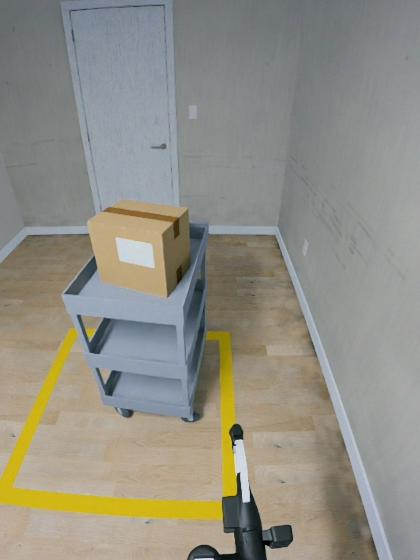

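Call:
move:
  r2: {"base":{"strafe_m":1.1},"joints":{"wrist_yaw_rad":0}}
  blocking: false
  cameras: []

Call:
wait:
  seconds: 8
  cameras: ["r2_head_camera"]

Call:
move:
  r2: {"base":{"translate_m":1.75}}
  blocking: false
  cameras: []

Call:
wait:
  seconds: 10
  cameras: ["r2_head_right_camera"]

Scene clock: 1557.73 s.
move: r2 moving
r1.base_odometry: x=-1.343 y=-1.049 heading=+1.201
r1.turned_by_wheels: +0.000
r1.turned_by_imu: +0.000
r1.base_tilt: forward=-1.6 right=+1.2
r1.lidar_m: 0.86 0.34 0.39 3.49 4.30 4.69 2.23 1.41 1.27 1.28 1.21 1.10
r1.base_status: not commanded
r1.joint_positions: lift_m=+0.870 arm_m=+0.150 wrist_yaw_rad=+1.879 wrist_pitch_rad=+0.002 wrist_roll_rad=+0.000 gripper_m=-0.037
r1.joint_status: not commanded
r1.measured_speeds: all 0
r1.motor_effort: lift_m=+22(22) arm_m=+3(4) wheel_0=+25(26) wheel_1=+9(9) wheel_2=+1(1)
r1.servo_current: wrist_yaw_rad=124(124) wrist_pitch_rad=39(46) wrist_roll_rad=39(59) gripper_m=78(78)
r1.contact_limits: translate_m 1
r1.hand_pose: x=+0.3168 y=+0.3013 z=+1.0473 quat_wxyz=(+0.590, -0.001, +0.001, +0.807) (m; r1's base frame)
r1.wrist_depth_mm: - - - 230 213 191 175 / - - - 228 213 190 176 / - - - 229 214 191 177 / - - - 171 215 192 178 / - - - 232 217 193 178 / - - 180 169 210 193 179 / - 150 - 168 165 188 180
r2.base_odometry: x=-6.630 y=-1.176 heading=-1.236
r2.turned_by_wheels: +0.000
r2.turned_by_imu: +0.001
r2.base_tilt: forward=-0.7 right=+0.1
r2.lidar_m: 0.87 0.96 2.40 2.05 2.21 1.74 1.67 1.02 0.79 0.73 0.79 1.12
r2.base_status: strafe_m moving
r2.joint_positions: lift_m=+0.670 arm_m=+0.000 wrist_yaw_rad=-0.003 wrist_pitch_rad=+0.003 wrist_roll_rad=+1.570 gripper_m=-0.019
r2.joint_status: all done
r2.measured_speeds: translate_m=-0.001 strafe_m=+0.140 rotate_rad=+0.003 lift_m=+0.000 arm_m=+0.000 wrist_yaw_rad=+0.000 wrist_pitch_rad=+0.000 wrist_roll_rad=+0.000
r2.motor_effort: lift_m=+14(14) arm_m=-7(7) wheel_0=-11(12) wheel_1=+11(11) wheel_2=-1(2)
r2.servo_current: wrist_yaw_rad=52(59) wrist_pitch_rad=46(46) wrist_roll_rad=33(52) gripper_m=72(78)
r2.hand_pose: x=+0.4593 y=-0.0882 z=+0.8477 quat_wxyz=(+0.707, +0.707, +0.000, -0.002) (m; r2's base frame)
r2.wrist_depth_mm: - - - - - 1537 1160 / - - - - - 1708 1182 / - - - - - 1661 1182 / - - - - - 1756 1138 / - - - 917 - - - / - - 186 202 170 668 - / - - 842 - - - -
pictures: none
No camera images: "cameras" was empty.

Scene clock: 1562.23 s.
earlier move: r2 done
r1.base_odometry: x=-1.343 y=-1.049 heading=+1.201
r1.turned_by_wheels: +0.000
r1.turned_by_imu: +0.000
r1.base_tilt: forward=-1.7 right=+1.2
r1.lidar_m: 0.87 0.35 0.38 3.45 4.31 4.69 2.22 1.41 1.25 1.26 1.18 1.08
r1.base_status: not commanded
r1.joint_positions: lift_m=+0.870 arm_m=+0.150 wrist_yaw_rad=+1.879 wrist_pitch_rad=+0.002 wrist_roll_rad=+0.000 gripper_m=-0.037
r1.joint_status: not commanded
r1.measured_speeds: all 0
r1.on_its_own: wrist_yaw_rad is at rest, and its servo_current (117 mA) is outside its rest range (0 to 104 mA)
r1.motor_effort: lift_m=+22(22) arm_m=+4(4) wheel_0=+25(26) wheel_1=+8(9) wheel_2=+1(1)
r1.servo_current: wrist_yaw_rad=117(130) wrist_pitch_rad=39(52) wrist_roll_rad=46(65) gripper_m=72(78)
r1.contact_limits: translate_m 1
r1.hand_pose: x=+0.3168 y=+0.3013 z=+1.0473 quat_wxyz=(+0.590, -0.001, +0.001, +0.807) (m; r1's base frame)
r1.wrist_depth_mm: - - - 230 211 193 175 / - - - 228 213 190 176 / - - - 229 214 191 177 / - - - 171 216 192 178 / - - - 233 217 193 178 / - - 180 169 210 193 179 / - 150 - 167 166 188 179
r2.base_odometry: x=-5.626 y=-0.827 heading=-1.236
r2.turned_by_wheels: +0.000
r2.turned_by_imu: +0.002
r2.base_tilt: forward=-0.7 right=+0.1
r2.lidar_m: 3.11 1.61 1.02 1.00 1.07 1.50 1.61 1.70 1.85 1.80 1.28 1.13
r2.base_status: done
r2.joint_positions: lift_m=+0.670 arm_m=+0.000 wrist_yaw_rad=-0.003 wrist_pitch_rad=+0.003 wrist_roll_rad=+1.570 gripper_m=-0.019
r2.joint_status: all done
r2.measured_speeds: all 0
r2.motor_effort: lift_m=+15(15) arm_m=-7(8) wheel_0=-1(14) wheel_1=+2(12) wheel_2=+0(2)
r2.servo_current: wrist_yaw_rad=46(59) wrist_pitch_rad=33(52) wrist_roll_rad=39(59) gripper_m=72(85)
r2.hand_pose: x=+0.4593 y=-0.0882 z=+0.8476 quat_wxyz=(+0.707, +0.707, +0.000, -0.002) (m; r2's base frame)
r2.wrist_depth_mm: - - - - - 1708 1138 / - - - - - 1756 1205 / - - - - - 1808 1182 / - - - - - 1708 1182 / - - - - - 1661 1182 / - - 186 202 180 1618 1182 / - - - - - 1499 1160
wait: 4.50 of 8 s (r2 has come to rest)
pictures: r2_head_camera
Images, in order (width x height): r2_head_camera 420x560.

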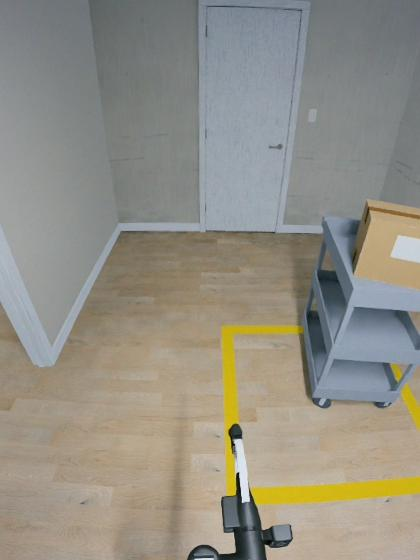

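Scene clock: 1562.73 s.
move: r2 moving
r1.base_odometry: x=-1.343 y=-1.049 heading=+1.201
r1.turned_by_wheels: +0.000
r1.turned_by_imu: +0.000
r1.base_tilt: forward=-1.6 right=+1.3
r1.lidar_m: 0.84 0.37 0.40 3.48 4.32 4.66 2.24 1.41 1.26 1.25 1.20 1.07
r1.base_status: not commanded
r1.joint_positions: lift_m=+0.870 arm_m=+0.150 wrist_yaw_rad=+1.879 wrist_pitch_rad=+0.002 wrist_roll_rad=+0.000 gripper_m=-0.037
r1.joint_status: not commanded
r1.measured_speeds: all 0
r1.motor_effort: lift_m=+22(22) arm_m=+4(4) wheel_0=+25(25) wheel_1=+8(8) wheel_2=+1(1)
r1.servo_current: wrist_yaw_rad=104(111) wrist_pitch_rad=46(46) wrist_roll_rad=72(72) gripper_m=72(78)
r1.contact_limits: translate_m 1
r1.hand_pose: x=+0.3168 y=+0.3013 z=+1.0473 quat_wxyz=(+0.590, -0.001, +0.001, +0.807) (m; r1's base frame)
r1.wrist_depth_mm: - - - 230 212 192 176 / - - - 227 213 190 177 / - - - 229 214 191 177 / - - - 171 215 192 178 / - - - 231 218 192 178 / - - 181 169 211 193 179 / - 150 - 167 165 188 179
r2.base_odometry: x=-5.616 y=-0.856 heading=-1.236
r2.turned_by_wheels: +0.000
r2.turned_by_imu: +0.000
r2.base_tilt: forward=-0.7 right=+0.1
r2.lidar_m: 3.06 1.60 1.06 0.98 1.06 1.50 1.66 1.76 1.86 1.80 1.22 1.10
r2.base_status: translate_m moving
r2.joint_positions: lift_m=+0.670 arm_m=+0.000 wrist_yaw_rad=-0.003 wrist_pitch_rad=+0.003 wrist_roll_rad=+1.570 gripper_m=-0.019
r2.joint_status: not commanded
r2.measured_speeds: translate_m=+0.121 strafe_m=-0.001 rotate_rad=+0.000 lift_m=+0.000 arm_m=+0.000 wrist_yaw_rad=+0.000 wrist_pitch_rad=+0.000 wrist_roll_rad=+0.000
r2.motor_effort: lift_m=+15(15) arm_m=-7(8) wheel_0=+8(11) wheel_1=+8(8) wheel_2=-13(13)
r2.servo_current: wrist_yaw_rad=59(59) wrist_pitch_rad=46(46) wrist_roll_rad=39(52) gripper_m=72(78)
r2.hand_pose: x=+0.4593 y=-0.0882 z=+0.8476 quat_wxyz=(+0.707, +0.707, +0.000, -0.002) (m; r2's base frame)
r2.wrist_depth_mm: - - - - - 1576 1160 / - - - - - 1708 1160 / - - - - - 1661 1182 / - - - - - 1756 1160 / - - - - - 1708 1205 / - - 187 201 180 1618 1160 / - - - - - 1499 1182
pictures: none
No camera images: "cameras" was empty.

Scene clock: 1569.57 s.
earlier move: r2 done
r1.base_odometry: x=-1.343 y=-1.049 heading=+1.201
r1.turned_by_wheels: +0.000
r1.turned_by_imu: +0.000
r1.base_tilt: forward=-1.6 right=+1.2
r1.lidar_m: 0.88 0.37 0.38 3.47 4.27 4.68 2.26 1.39 1.27 1.28 1.21 1.09
r1.base_status: not commanded
r1.joint_positions: lift_m=+0.870 arm_m=+0.150 wrist_yaw_rad=+1.879 wrist_pitch_rad=+0.002 wrist_roll_rad=+0.000 gripper_m=-0.037
r1.joint_status: not commanded
r1.measured_speeds: all 0
r1.motor_effort: lift_m=+22(22) arm_m=+4(4) wheel_0=+25(26) wheel_1=+8(9) wheel_2=+1(1)
r1.servo_current: wrist_yaw_rad=104(143) wrist_pitch_rad=46(52) wrist_roll_rad=46(72) gripper_m=72(85)
r1.contact_limits: translate_m 1
r1.hand_pose: x=+0.3168 y=+0.3013 z=+1.0473 quat_wxyz=(+0.590, -0.001, +0.001, +0.807) (m; r1's base frame)
r1.wrist_depth_mm: - - - 230 211 192 175 / - - - 229 213 189 176 / - - - 229 214 191 177 / - - - 171 216 191 178 / - - - 231 217 192 179 / - - 180 169 210 194 180 / - 150 - 167 165 188 179
r2.base_odometry: x=-5.050 y=-2.479 heading=-1.236
r2.turned_by_wheels: +0.000
r2.turned_by_imu: +0.003
r2.base_tilt: forward=-0.7 right=+0.1
r2.lidar_m: 1.35 1.20 0.93 0.91 0.96 1.76 3.39 0.87 0.73 0.72 1.89 1.42
r2.base_status: done
r2.joint_positions: lift_m=+0.670 arm_m=+0.000 wrist_yaw_rad=-0.003 wrist_pitch_rad=+0.003 wrist_roll_rad=+1.570 gripper_m=-0.019
r2.joint_status: not commanded
r2.measured_speeds: all 0
r2.motor_effort: lift_m=+15(15) arm_m=-7(8) wheel_0=+4(12) wheel_1=+3(8) wheel_2=-4(15)
r2.servo_current: wrist_yaw_rad=52(65) wrist_pitch_rad=46(52) wrist_roll_rad=52(65) gripper_m=72(85)
r2.hand_pose: x=+0.4593 y=-0.0882 z=+0.8476 quat_wxyz=(+0.707, +0.707, +0.000, -0.002) (m; r2's base frame)
r2.wrist_depth_mm: - - - - - - 1098 / - - - - - - 1118 / - - - - - - 1098 / - - - - - - 1118 / - - - - - - 1138 / - - 181 200 170 - 1138 / - - - - - - 1205
wait: 6.83 of 10 s (r2 has come to rest)
pictures: r2_head_right_camera
Images, in order (width x height): r2_head_right_camera 420x672.

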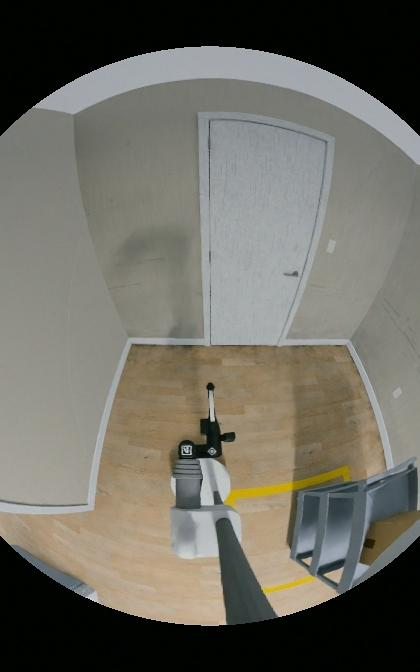

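Call:
move:
  r2: {"base":{"translate_m":0.52}}
  blocking: false
  cameras: []

Call:
wait:
  seconds: 5
  cameras: []

Call:
move:
  r2: {"base":{"rotate_rad":3.14}}
  blocking: false
  cameras: []

Call:
wait:
  seconds: 8
  cameras: ["r2_head_camera","r2_head_left_camera"]

Scene clock: 1576.53 s.
move: r2 moving
r1: as last shown
r1.base_tilt: forward=-1.7 right=+1.2
r1.lidar_m: 0.86 0.37 0.41 3.48 4.30 4.67 2.24 1.41 1.27 1.27 1.21 1.07
r1.motor_effort: lift_m=+22(22) arm_m=+3(4) wheel_0=+25(25) wheel_1=+8(8) wheel_2=+1(1)
r1.servo_current: wrist_yaw_rad=117(117) wrist_pitch_rad=46(46) wrist_roll_rad=52(52) gripper_m=72(78)
r1.contact_limits: translate_m 1
r1.wrist_depth_mm: - - - 230 212 192 176 / - - - 229 213 190 176 / - - - 230 215 191 177 / - - - 171 216 193 177 / - - - 232 216 193 178 / - - 180 168 209 193 179 / - 150 - 168 165 188 179
r2.base_odometry: x=-5.040 y=-2.509 heading=-1.235
r2.turned_by_wheels: +0.000
r2.turned_by_imu: +0.001
r2.base_tilt: forward=-0.7 right=+0.1
r2.lidar_m: 1.34 1.21 0.94 0.91 0.97 1.77 3.42 0.89 0.71 0.73 1.87 1.37
r2.base_status: translate_m moving
r2.joint_positions: lift_m=+0.670 arm_m=+0.000 wrist_yaw_rad=-0.003 wrist_pitch_rad=+0.003 wrist_roll_rad=+1.570 gripper_m=-0.019
r2.joint_status: not commanded
r2.measured_speeds: translate_m=+0.122 strafe_m=+0.000 rotate_rad=-0.002 lift_m=+0.000 arm_m=+0.000 wrist_yaw_rad=+0.000 wrist_pitch_rad=+0.000 wrist_roll_rad=+0.000
r2.motor_effort: lift_m=+15(15) arm_m=-8(8) wheel_0=+8(9) wheel_1=+7(8) wheel_2=-12(13)
r2.servo_current: wrist_yaw_rad=52(59) wrist_pitch_rad=39(46) wrist_roll_rad=52(52) gripper_m=65(85)
r2.hand_pose: x=+0.4593 y=-0.0882 z=+0.8476 quat_wxyz=(+0.707, +0.707, +0.000, -0.002) (m; r2's base frame)
r2.wrist_depth_mm: - - - - - - 1060 / - - - - - - 1078 / - - - - - - 1098 / - - - - - - 1098 / - - - - - - 1118 / - - 181 200 170 - 1138 / - - - - - - 1098
pictures: none
No camera images: "cameras" was empty.

Scene clock: 1579.27 s.
earlier move: r2 done
r1.base_odometry: x=-1.343 y=-1.049 heading=+1.201
r1.turned_by_wheels: +0.000
r1.turned_by_imu: +0.000
r1.base_tilt: forward=-1.6 right=+1.2
r1.lidar_m: 0.87 0.36 0.38 3.47 4.30 4.69 2.23 1.40 1.26 1.28 1.22 1.06
r1.base_status: not commanded
r1.joint_positions: lift_m=+0.870 arm_m=+0.150 wrist_yaw_rad=+1.879 wrist_pitch_rad=+0.002 wrist_roll_rad=+0.000 gripper_m=-0.037
r1.joint_status: not commanded
r1.measured_speeds: all 0
r1.motor_effort: lift_m=+22(22) arm_m=+4(4) wheel_0=+25(25) wheel_1=+8(9) wheel_2=+1(1)
r1.servo_current: wrist_yaw_rad=104(137) wrist_pitch_rad=33(52) wrist_roll_rad=46(65) gripper_m=72(78)
r1.contact_limits: translate_m 1
r1.hand_pose: x=+0.3168 y=+0.3013 z=+1.0473 quat_wxyz=(+0.590, -0.001, +0.001, +0.807) (m; r1's base frame)
r1.wrist_depth_mm: - - - 231 212 191 175 / - - - 229 213 190 176 / - - - 231 214 191 177 / - - - 171 216 192 178 / - - - 232 217 193 178 / - - 180 169 211 194 180 / - 150 - 167 165 188 179
r2.base_odometry: x=-4.879 y=-2.970 heading=-1.235
r2.turned_by_wheels: +0.000
r2.turned_by_imu: +0.001
r2.base_tilt: forward=-0.7 right=+0.0
r2.lidar_m: 0.83 0.92 0.89 0.87 0.93 1.38 3.95 1.02 0.98 1.91 1.09 0.89
r2.base_status: done
r2.joint_positions: lift_m=+0.670 arm_m=+0.000 wrist_yaw_rad=-0.003 wrist_pitch_rad=+0.003 wrist_roll_rad=+1.570 gripper_m=-0.019
r2.joint_status: not commanded
r2.measured_speeds: all 0
r2.motor_effort: lift_m=+15(15) arm_m=-7(8) wheel_0=+3(12) wheel_1=+3(9) wheel_2=-2(14)
r2.servo_current: wrist_yaw_rad=39(59) wrist_pitch_rad=39(52) wrist_roll_rad=46(52) gripper_m=65(85)
r2.hand_pose: x=+0.4593 y=-0.0882 z=+0.8476 quat_wxyz=(+0.707, +0.707, +0.000, -0.002) (m; r2's base frame)
r2.wrist_depth_mm: - - - - - - - / - - - - - - - / - - - - - - - / - - - - - - - / - - - - - - - / - - 181 200 170 - - / - - - - - - -
wait: 2.73 of 5 s (r2 has come to rest)
pictures: none
No camera images: "cameras" was empty.

Scene clock: 1579.77 s.
move: r2 moving
r1: as last shown
r1.lidar_m: 0.89 0.37 0.37 3.48 4.28 4.67 2.23 1.39 1.26 1.28 1.21 1.09
r1.motor_effort: lift_m=+22(22) arm_m=+4(4) wheel_0=+25(26) wheel_1=+8(9) wheel_2=+1(1)
r1.servo_current: wrist_yaw_rad=117(124) wrist_pitch_rad=39(46) wrist_roll_rad=52(52) gripper_m=72(78)
r1.contact_limits: translate_m 1
r1.wrist_depth_mm: - - - 231 211 192 175 / - - - 228 213 190 176 / - - - 229 215 191 177 / - - - 171 215 192 178 / - - - 233 216 192 178 / - - 180 169 211 193 180 / - 150 - 168 165 189 179
r2.base_odometry: x=-4.879 y=-2.970 heading=-0.984
r2.turned_by_wheels: +0.252
r2.turned_by_imu: +0.245
r2.base_tilt: forward=-0.7 right=+0.1
r2.lidar_m: 0.87 1.01 0.85 0.88 1.06 2.19 1.30 0.97 1.93 1.65 0.95 0.84
r2.base_status: rotate_rad moving
r2.joint_positions: lift_m=+0.670 arm_m=+0.000 wrist_yaw_rad=-0.003 wrist_pitch_rad=+0.003 wrist_roll_rad=+1.570 gripper_m=-0.019
r2.joint_status: not commanded
r2.measured_speeds: translate_m=-0.001 strafe_m=+0.000 rotate_rad=+0.975 lift_m=+0.000 arm_m=+0.000 wrist_yaw_rad=+0.000 wrist_pitch_rad=+0.000 wrist_roll_rad=+0.000
r2.motor_effort: lift_m=+15(15) arm_m=-7(7) wheel_0=-10(12) wheel_1=-8(10) wheel_2=-11(12)
r2.servo_current: wrist_yaw_rad=59(59) wrist_pitch_rad=39(46) wrist_roll_rad=46(52) gripper_m=78(78)
r2.hand_pose: x=+0.4593 y=-0.0882 z=+0.8476 quat_wxyz=(+0.707, +0.707, +0.000, -0.002) (m; r2's base frame)
r2.wrist_depth_mm: - - - - - - - / - - - - - - - / - - - - - - - / - - - - - - - / - - - - - - - / - - 181 200 169 - - / - - - - - - -
pictures: none
No camera images: "cameras" was empty.

Scene clock: 1582.13 s.
earlier move: r2 done
r1.base_odometry: x=-1.343 y=-1.049 heading=+1.201
r1.turned_by_wheels: +0.000
r1.turned_by_imu: +0.000
r1.base_tilt: forward=-1.6 right=+1.3
r1.lidar_m: 0.84 0.36 0.38 3.48 4.28 4.67 2.21 1.42 1.23 1.28 1.18 1.09
r1.base_status: not commanded
r1.joint_positions: lift_m=+0.870 arm_m=+0.150 wrist_yaw_rad=+1.879 wrist_pitch_rad=+0.002 wrist_roll_rad=+0.000 gripper_m=-0.037
r1.joint_status: not commanded
r1.measured_speeds: all 0
r1.on_its_own: wrist_yaw_rad is at rest, and its servo_current (117 mA) is outside its rest range (0 to 104 mA)
r1.motor_effort: lift_m=+22(22) arm_m=+4(4) wheel_0=+25(26) wheel_1=+8(9) wheel_2=+1(1)
r1.servo_current: wrist_yaw_rad=117(124) wrist_pitch_rad=46(52) wrist_roll_rad=33(65) gripper_m=72(85)
r1.contact_limits: translate_m 1
r1.hand_pose: x=+0.3168 y=+0.3013 z=+1.0473 quat_wxyz=(+0.590, -0.001, +0.001, +0.807) (m; r1's base frame)
r1.wrist_depth_mm: - - - 231 212 192 175 / - - - 229 213 190 176 / - - - 229 213 192 177 / - - - 171 216 193 178 / - - - 232 217 193 178 / - - 180 169 210 193 179 / - 150 - 167 165 188 179
r2.base_odometry: x=-4.879 y=-2.970 heading=+1.904
r2.turned_by_wheels: +2.888
r2.turned_by_imu: +2.811
r2.base_tilt: forward=-0.6 right=+0.1
r2.lidar_m: 3.86 1.02 0.94 1.91 1.19 0.89 0.85 0.93 0.91 0.86 0.91 1.29
r2.base_status: done
r2.joint_positions: lift_m=+0.670 arm_m=+0.000 wrist_yaw_rad=-0.002 wrist_pitch_rad=+0.003 wrist_roll_rad=+1.570 gripper_m=-0.019
r2.joint_status: not commanded
r2.measured_speeds: all 0
r2.motor_effort: lift_m=+15(15) arm_m=-7(8) wheel_0=-2(12) wheel_1=-2(10) wheel_2=-5(13)
r2.servo_current: wrist_yaw_rad=39(59) wrist_pitch_rad=39(52) wrist_roll_rad=52(59) gripper_m=78(78)
r2.hand_pose: x=+0.4593 y=-0.0881 z=+0.8476 quat_wxyz=(+0.707, +0.707, +0.000, -0.002) (m; r2's base frame)
r2.wrist_depth_mm: 1983 - - - - 1661 1138 / - - - - - 1661 1160 / - - - - - 1708 1182 / - - - - - 1756 1182 / - - - - - 1756 1182 / - - 187 202 180 1537 1205 / - - - - - 1618 1182
wait: 2.37 of 8 s (r2 has come to rest)
pictures: r2_head_camera, r2_head_left_camera
Images, in order (width x height): r2_head_camera 420x560, r2_head_left_camera 420x672.

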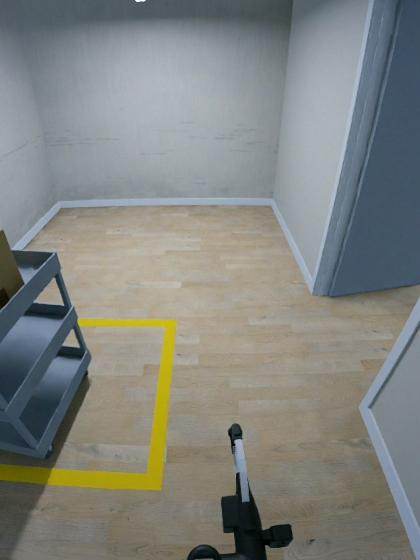

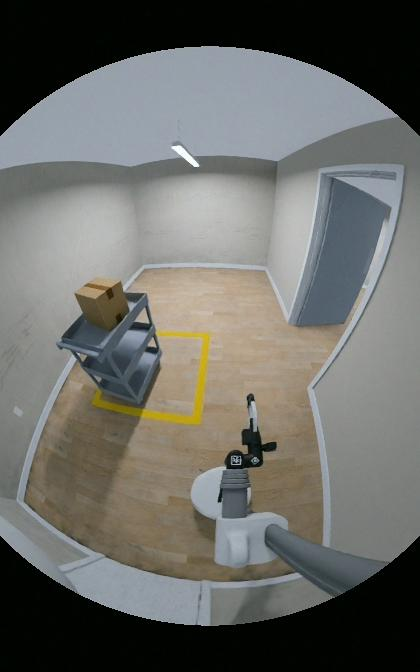

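Call:
move:
  r2: {"base":{"translate_m":-0.2,"strafe_m":0.95}}
  blocking: false
  cameras: []

Call:
wait:
  seconds: 8
  cameras: ["r2_head_camera","r2_head_right_camera","r2_wrist_camera"]

Scene clock: 1591.97 s.
move: r2 moving
r1.base_odometry: x=-1.343 y=-1.049 heading=+1.201
r1.turned_by_wheels: +0.000
r1.turned_by_imu: +0.000
r1.base_tilt: forward=-1.6 right=+1.2
r1.lidar_m: 0.85 0.36 0.39 3.48 4.31 4.68 2.24 1.42 1.25 1.29 1.22 1.09
r1.base_status: not commanded
r1.joint_positions: lift_m=+0.870 arm_m=+0.150 wrist_yaw_rad=+1.879 wrist_pitch_rad=+0.002 wrist_roll_rad=+0.000 gripper_m=-0.037
r1.joint_status: not commanded
r1.measured_speeds: all 0
r1.motor_effort: lift_m=+22(22) arm_m=+4(4) wheel_0=+25(25) wheel_1=+8(8) wheel_2=+1(1)
r1.servo_current: wrist_yaw_rad=117(117) wrist_pitch_rad=39(46) wrist_roll_rad=52(52) gripper_m=72(78)
r1.contact_limits: translate_m 1
r1.hand_pose: x=+0.3168 y=+0.3013 z=+1.0473 quat_wxyz=(+0.590, -0.001, +0.001, +0.807) (m; r1's base frame)
r1.wrist_depth_mm: - - - 231 211 192 176 / - - - 229 213 190 176 / - - - 229 214 191 177 / - - - 171 215 193 178 / - - - 231 216 193 178 / - - 180 169 211 194 179 / - 150 - 168 165 188 179
r2.base_odometry: x=-4.907 y=-2.987 heading=+1.905
r2.turned_by_wheels: +0.001
r2.turned_by_imu: +0.001
r2.base_tilt: forward=-0.6 right=+0.1
r2.lidar_m: 3.87 0.96 0.94 1.89 1.19 0.86 0.84 0.89 0.94 0.90 0.97 1.33
r2.base_status: translate_m moving; strafe_m moving
r2.joint_positions: lift_m=+0.670 arm_m=+0.000 wrist_yaw_rad=-0.002 wrist_pitch_rad=+0.003 wrist_roll_rad=+1.570 gripper_m=-0.019
r2.joint_status: not commanded
r2.measured_speeds: translate_m=-0.027 strafe_m=+0.124 rotate_rad=+0.001 lift_m=+0.000 arm_m=+0.000 wrist_yaw_rad=+0.000 wrist_pitch_rad=+0.000 wrist_roll_rad=+0.000
r2.motor_effort: lift_m=+15(15) arm_m=-7(8) wheel_0=-10(11) wheel_1=+8(10) wheel_2=+7(7)
r2.servo_current: wrist_yaw_rad=39(59) wrist_pitch_rad=39(46) wrist_roll_rad=46(52) gripper_m=78(78)
r2.hand_pose: x=+0.4593 y=-0.0881 z=+0.8476 quat_wxyz=(+0.707, +0.707, +0.000, -0.002) (m; r2's base frame)
r2.wrist_depth_mm: 1808 - - - - 1537 1160 / - - - - - 1708 1182 / - - - - - 1661 1160 / - - - - - 1708 1182 / - - - - - 1708 1182 / - - 187 202 180 1576 1182 / - - - - - 1618 1182
pictures: none
No camera images: "cameras" was empty.

Scene clock: 1596.13 s.
earlier move: r2 done
r1.base_odometry: x=-1.343 y=-1.049 heading=+1.201
r1.turned_by_wheels: +0.000
r1.turned_by_imu: +0.000
r1.base_tilt: forward=-1.6 right=+1.2
r1.lidar_m: 0.88 0.35 0.40 3.48 4.27 4.69 2.25 1.42 1.27 1.27 1.20 1.09
r1.base_status: not commanded
r1.joint_positions: lift_m=+0.870 arm_m=+0.150 wrist_yaw_rad=+1.879 wrist_pitch_rad=+0.002 wrist_roll_rad=+0.000 gripper_m=-0.037
r1.joint_status: not commanded
r1.measured_speeds: all 0
r1.motor_effort: lift_m=+22(22) arm_m=+4(4) wheel_0=+25(26) wheel_1=+8(9) wheel_2=+1(1)
r1.servo_current: wrist_yaw_rad=104(130) wrist_pitch_rad=39(52) wrist_roll_rad=46(78) gripper_m=72(85)
r1.contact_limits: translate_m 1
r1.hand_pose: x=+0.3168 y=+0.3013 z=+1.0473 quat_wxyz=(+0.590, -0.001, +0.001, +0.807) (m; r1's base frame)
r1.wrist_depth_mm: - - - 231 212 191 175 / - - - 228 213 189 176 / - - - 229 213 192 178 / - - - 171 214 193 178 / - - - 232 216 193 179 / - - 180 169 210 193 179 / - 150 - 167 165 189 180
r2.base_odometry: x=-5.711 y=-3.470 heading=+1.904
r2.turned_by_wheels: +0.000
r2.turned_by_imu: +0.000
r2.base_tilt: forward=-0.6 right=+0.1
r2.lidar_m: 0.83 1.40 1.04 1.00 0.91 0.66 0.62 0.62 0.91 1.82 1.93 2.90
r2.base_status: done
r2.joint_positions: lift_m=+0.670 arm_m=+0.000 wrist_yaw_rad=-0.002 wrist_pitch_rad=+0.003 wrist_roll_rad=+1.570 gripper_m=-0.019
r2.joint_status: not commanded
r2.measured_speeds: all 0
r2.motor_effort: lift_m=+15(15) arm_m=-7(8) wheel_0=-3(15) wheel_1=+3(11) wheel_2=+3(8)
r2.servo_current: wrist_yaw_rad=52(59) wrist_pitch_rad=52(52) wrist_roll_rad=52(59) gripper_m=72(78)
r2.hand_pose: x=+0.4593 y=-0.0881 z=+0.8476 quat_wxyz=(+0.707, +0.707, +0.000, -0.002) (m; r2's base frame)
r2.wrist_depth_mm: - - - - - 1661 1160 / - - - - - 1708 1182 / - - - - - 1499 1160 / - - 904 661 - 661 - / - - 917 668 - 668 - / - - 187 201 179 691 - / - - - - - 1366 1118
wait: 4.17 of 8 s (r2 has come to rest)
pictures: r2_head_camera, r2_head_right_camera, r2_wrist_camera
Images, in order (width x height): r2_head_camera 420x560, r2_head_right_camera 420x672, r2_wrist_camera 616x392.

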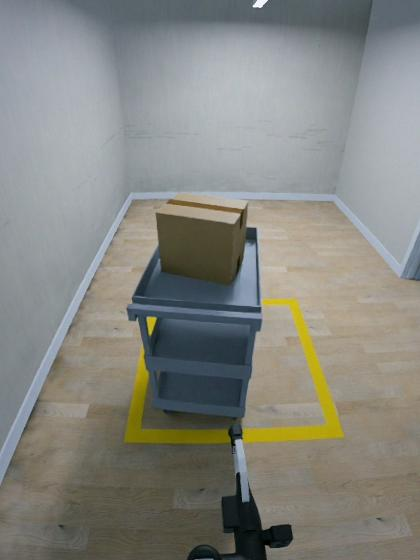

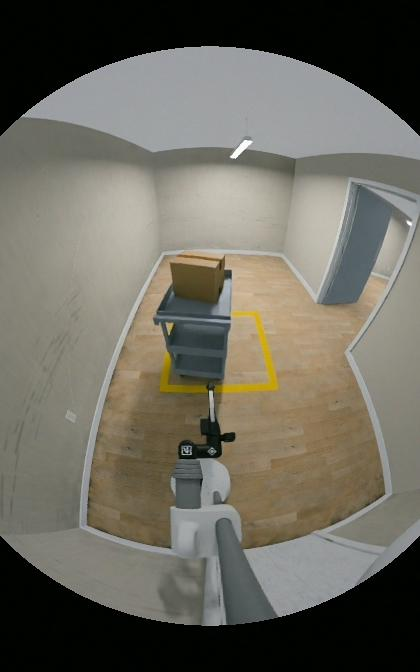

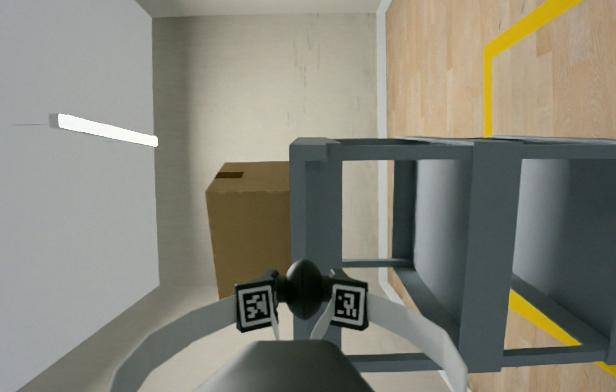

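Call:
zoom_image:
  camera: "r2_head_camera"
  region: [110, 280, 350, 450]

Scaled by 2.100 from the camera's 420x560 image, which has a finer 1200x1600 frame.

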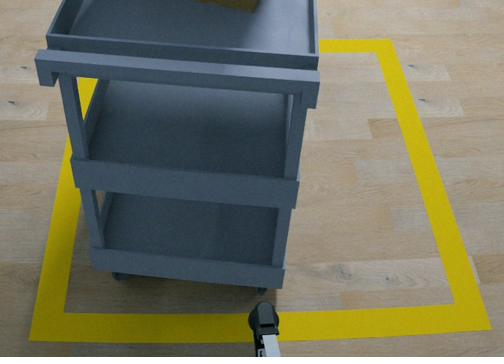

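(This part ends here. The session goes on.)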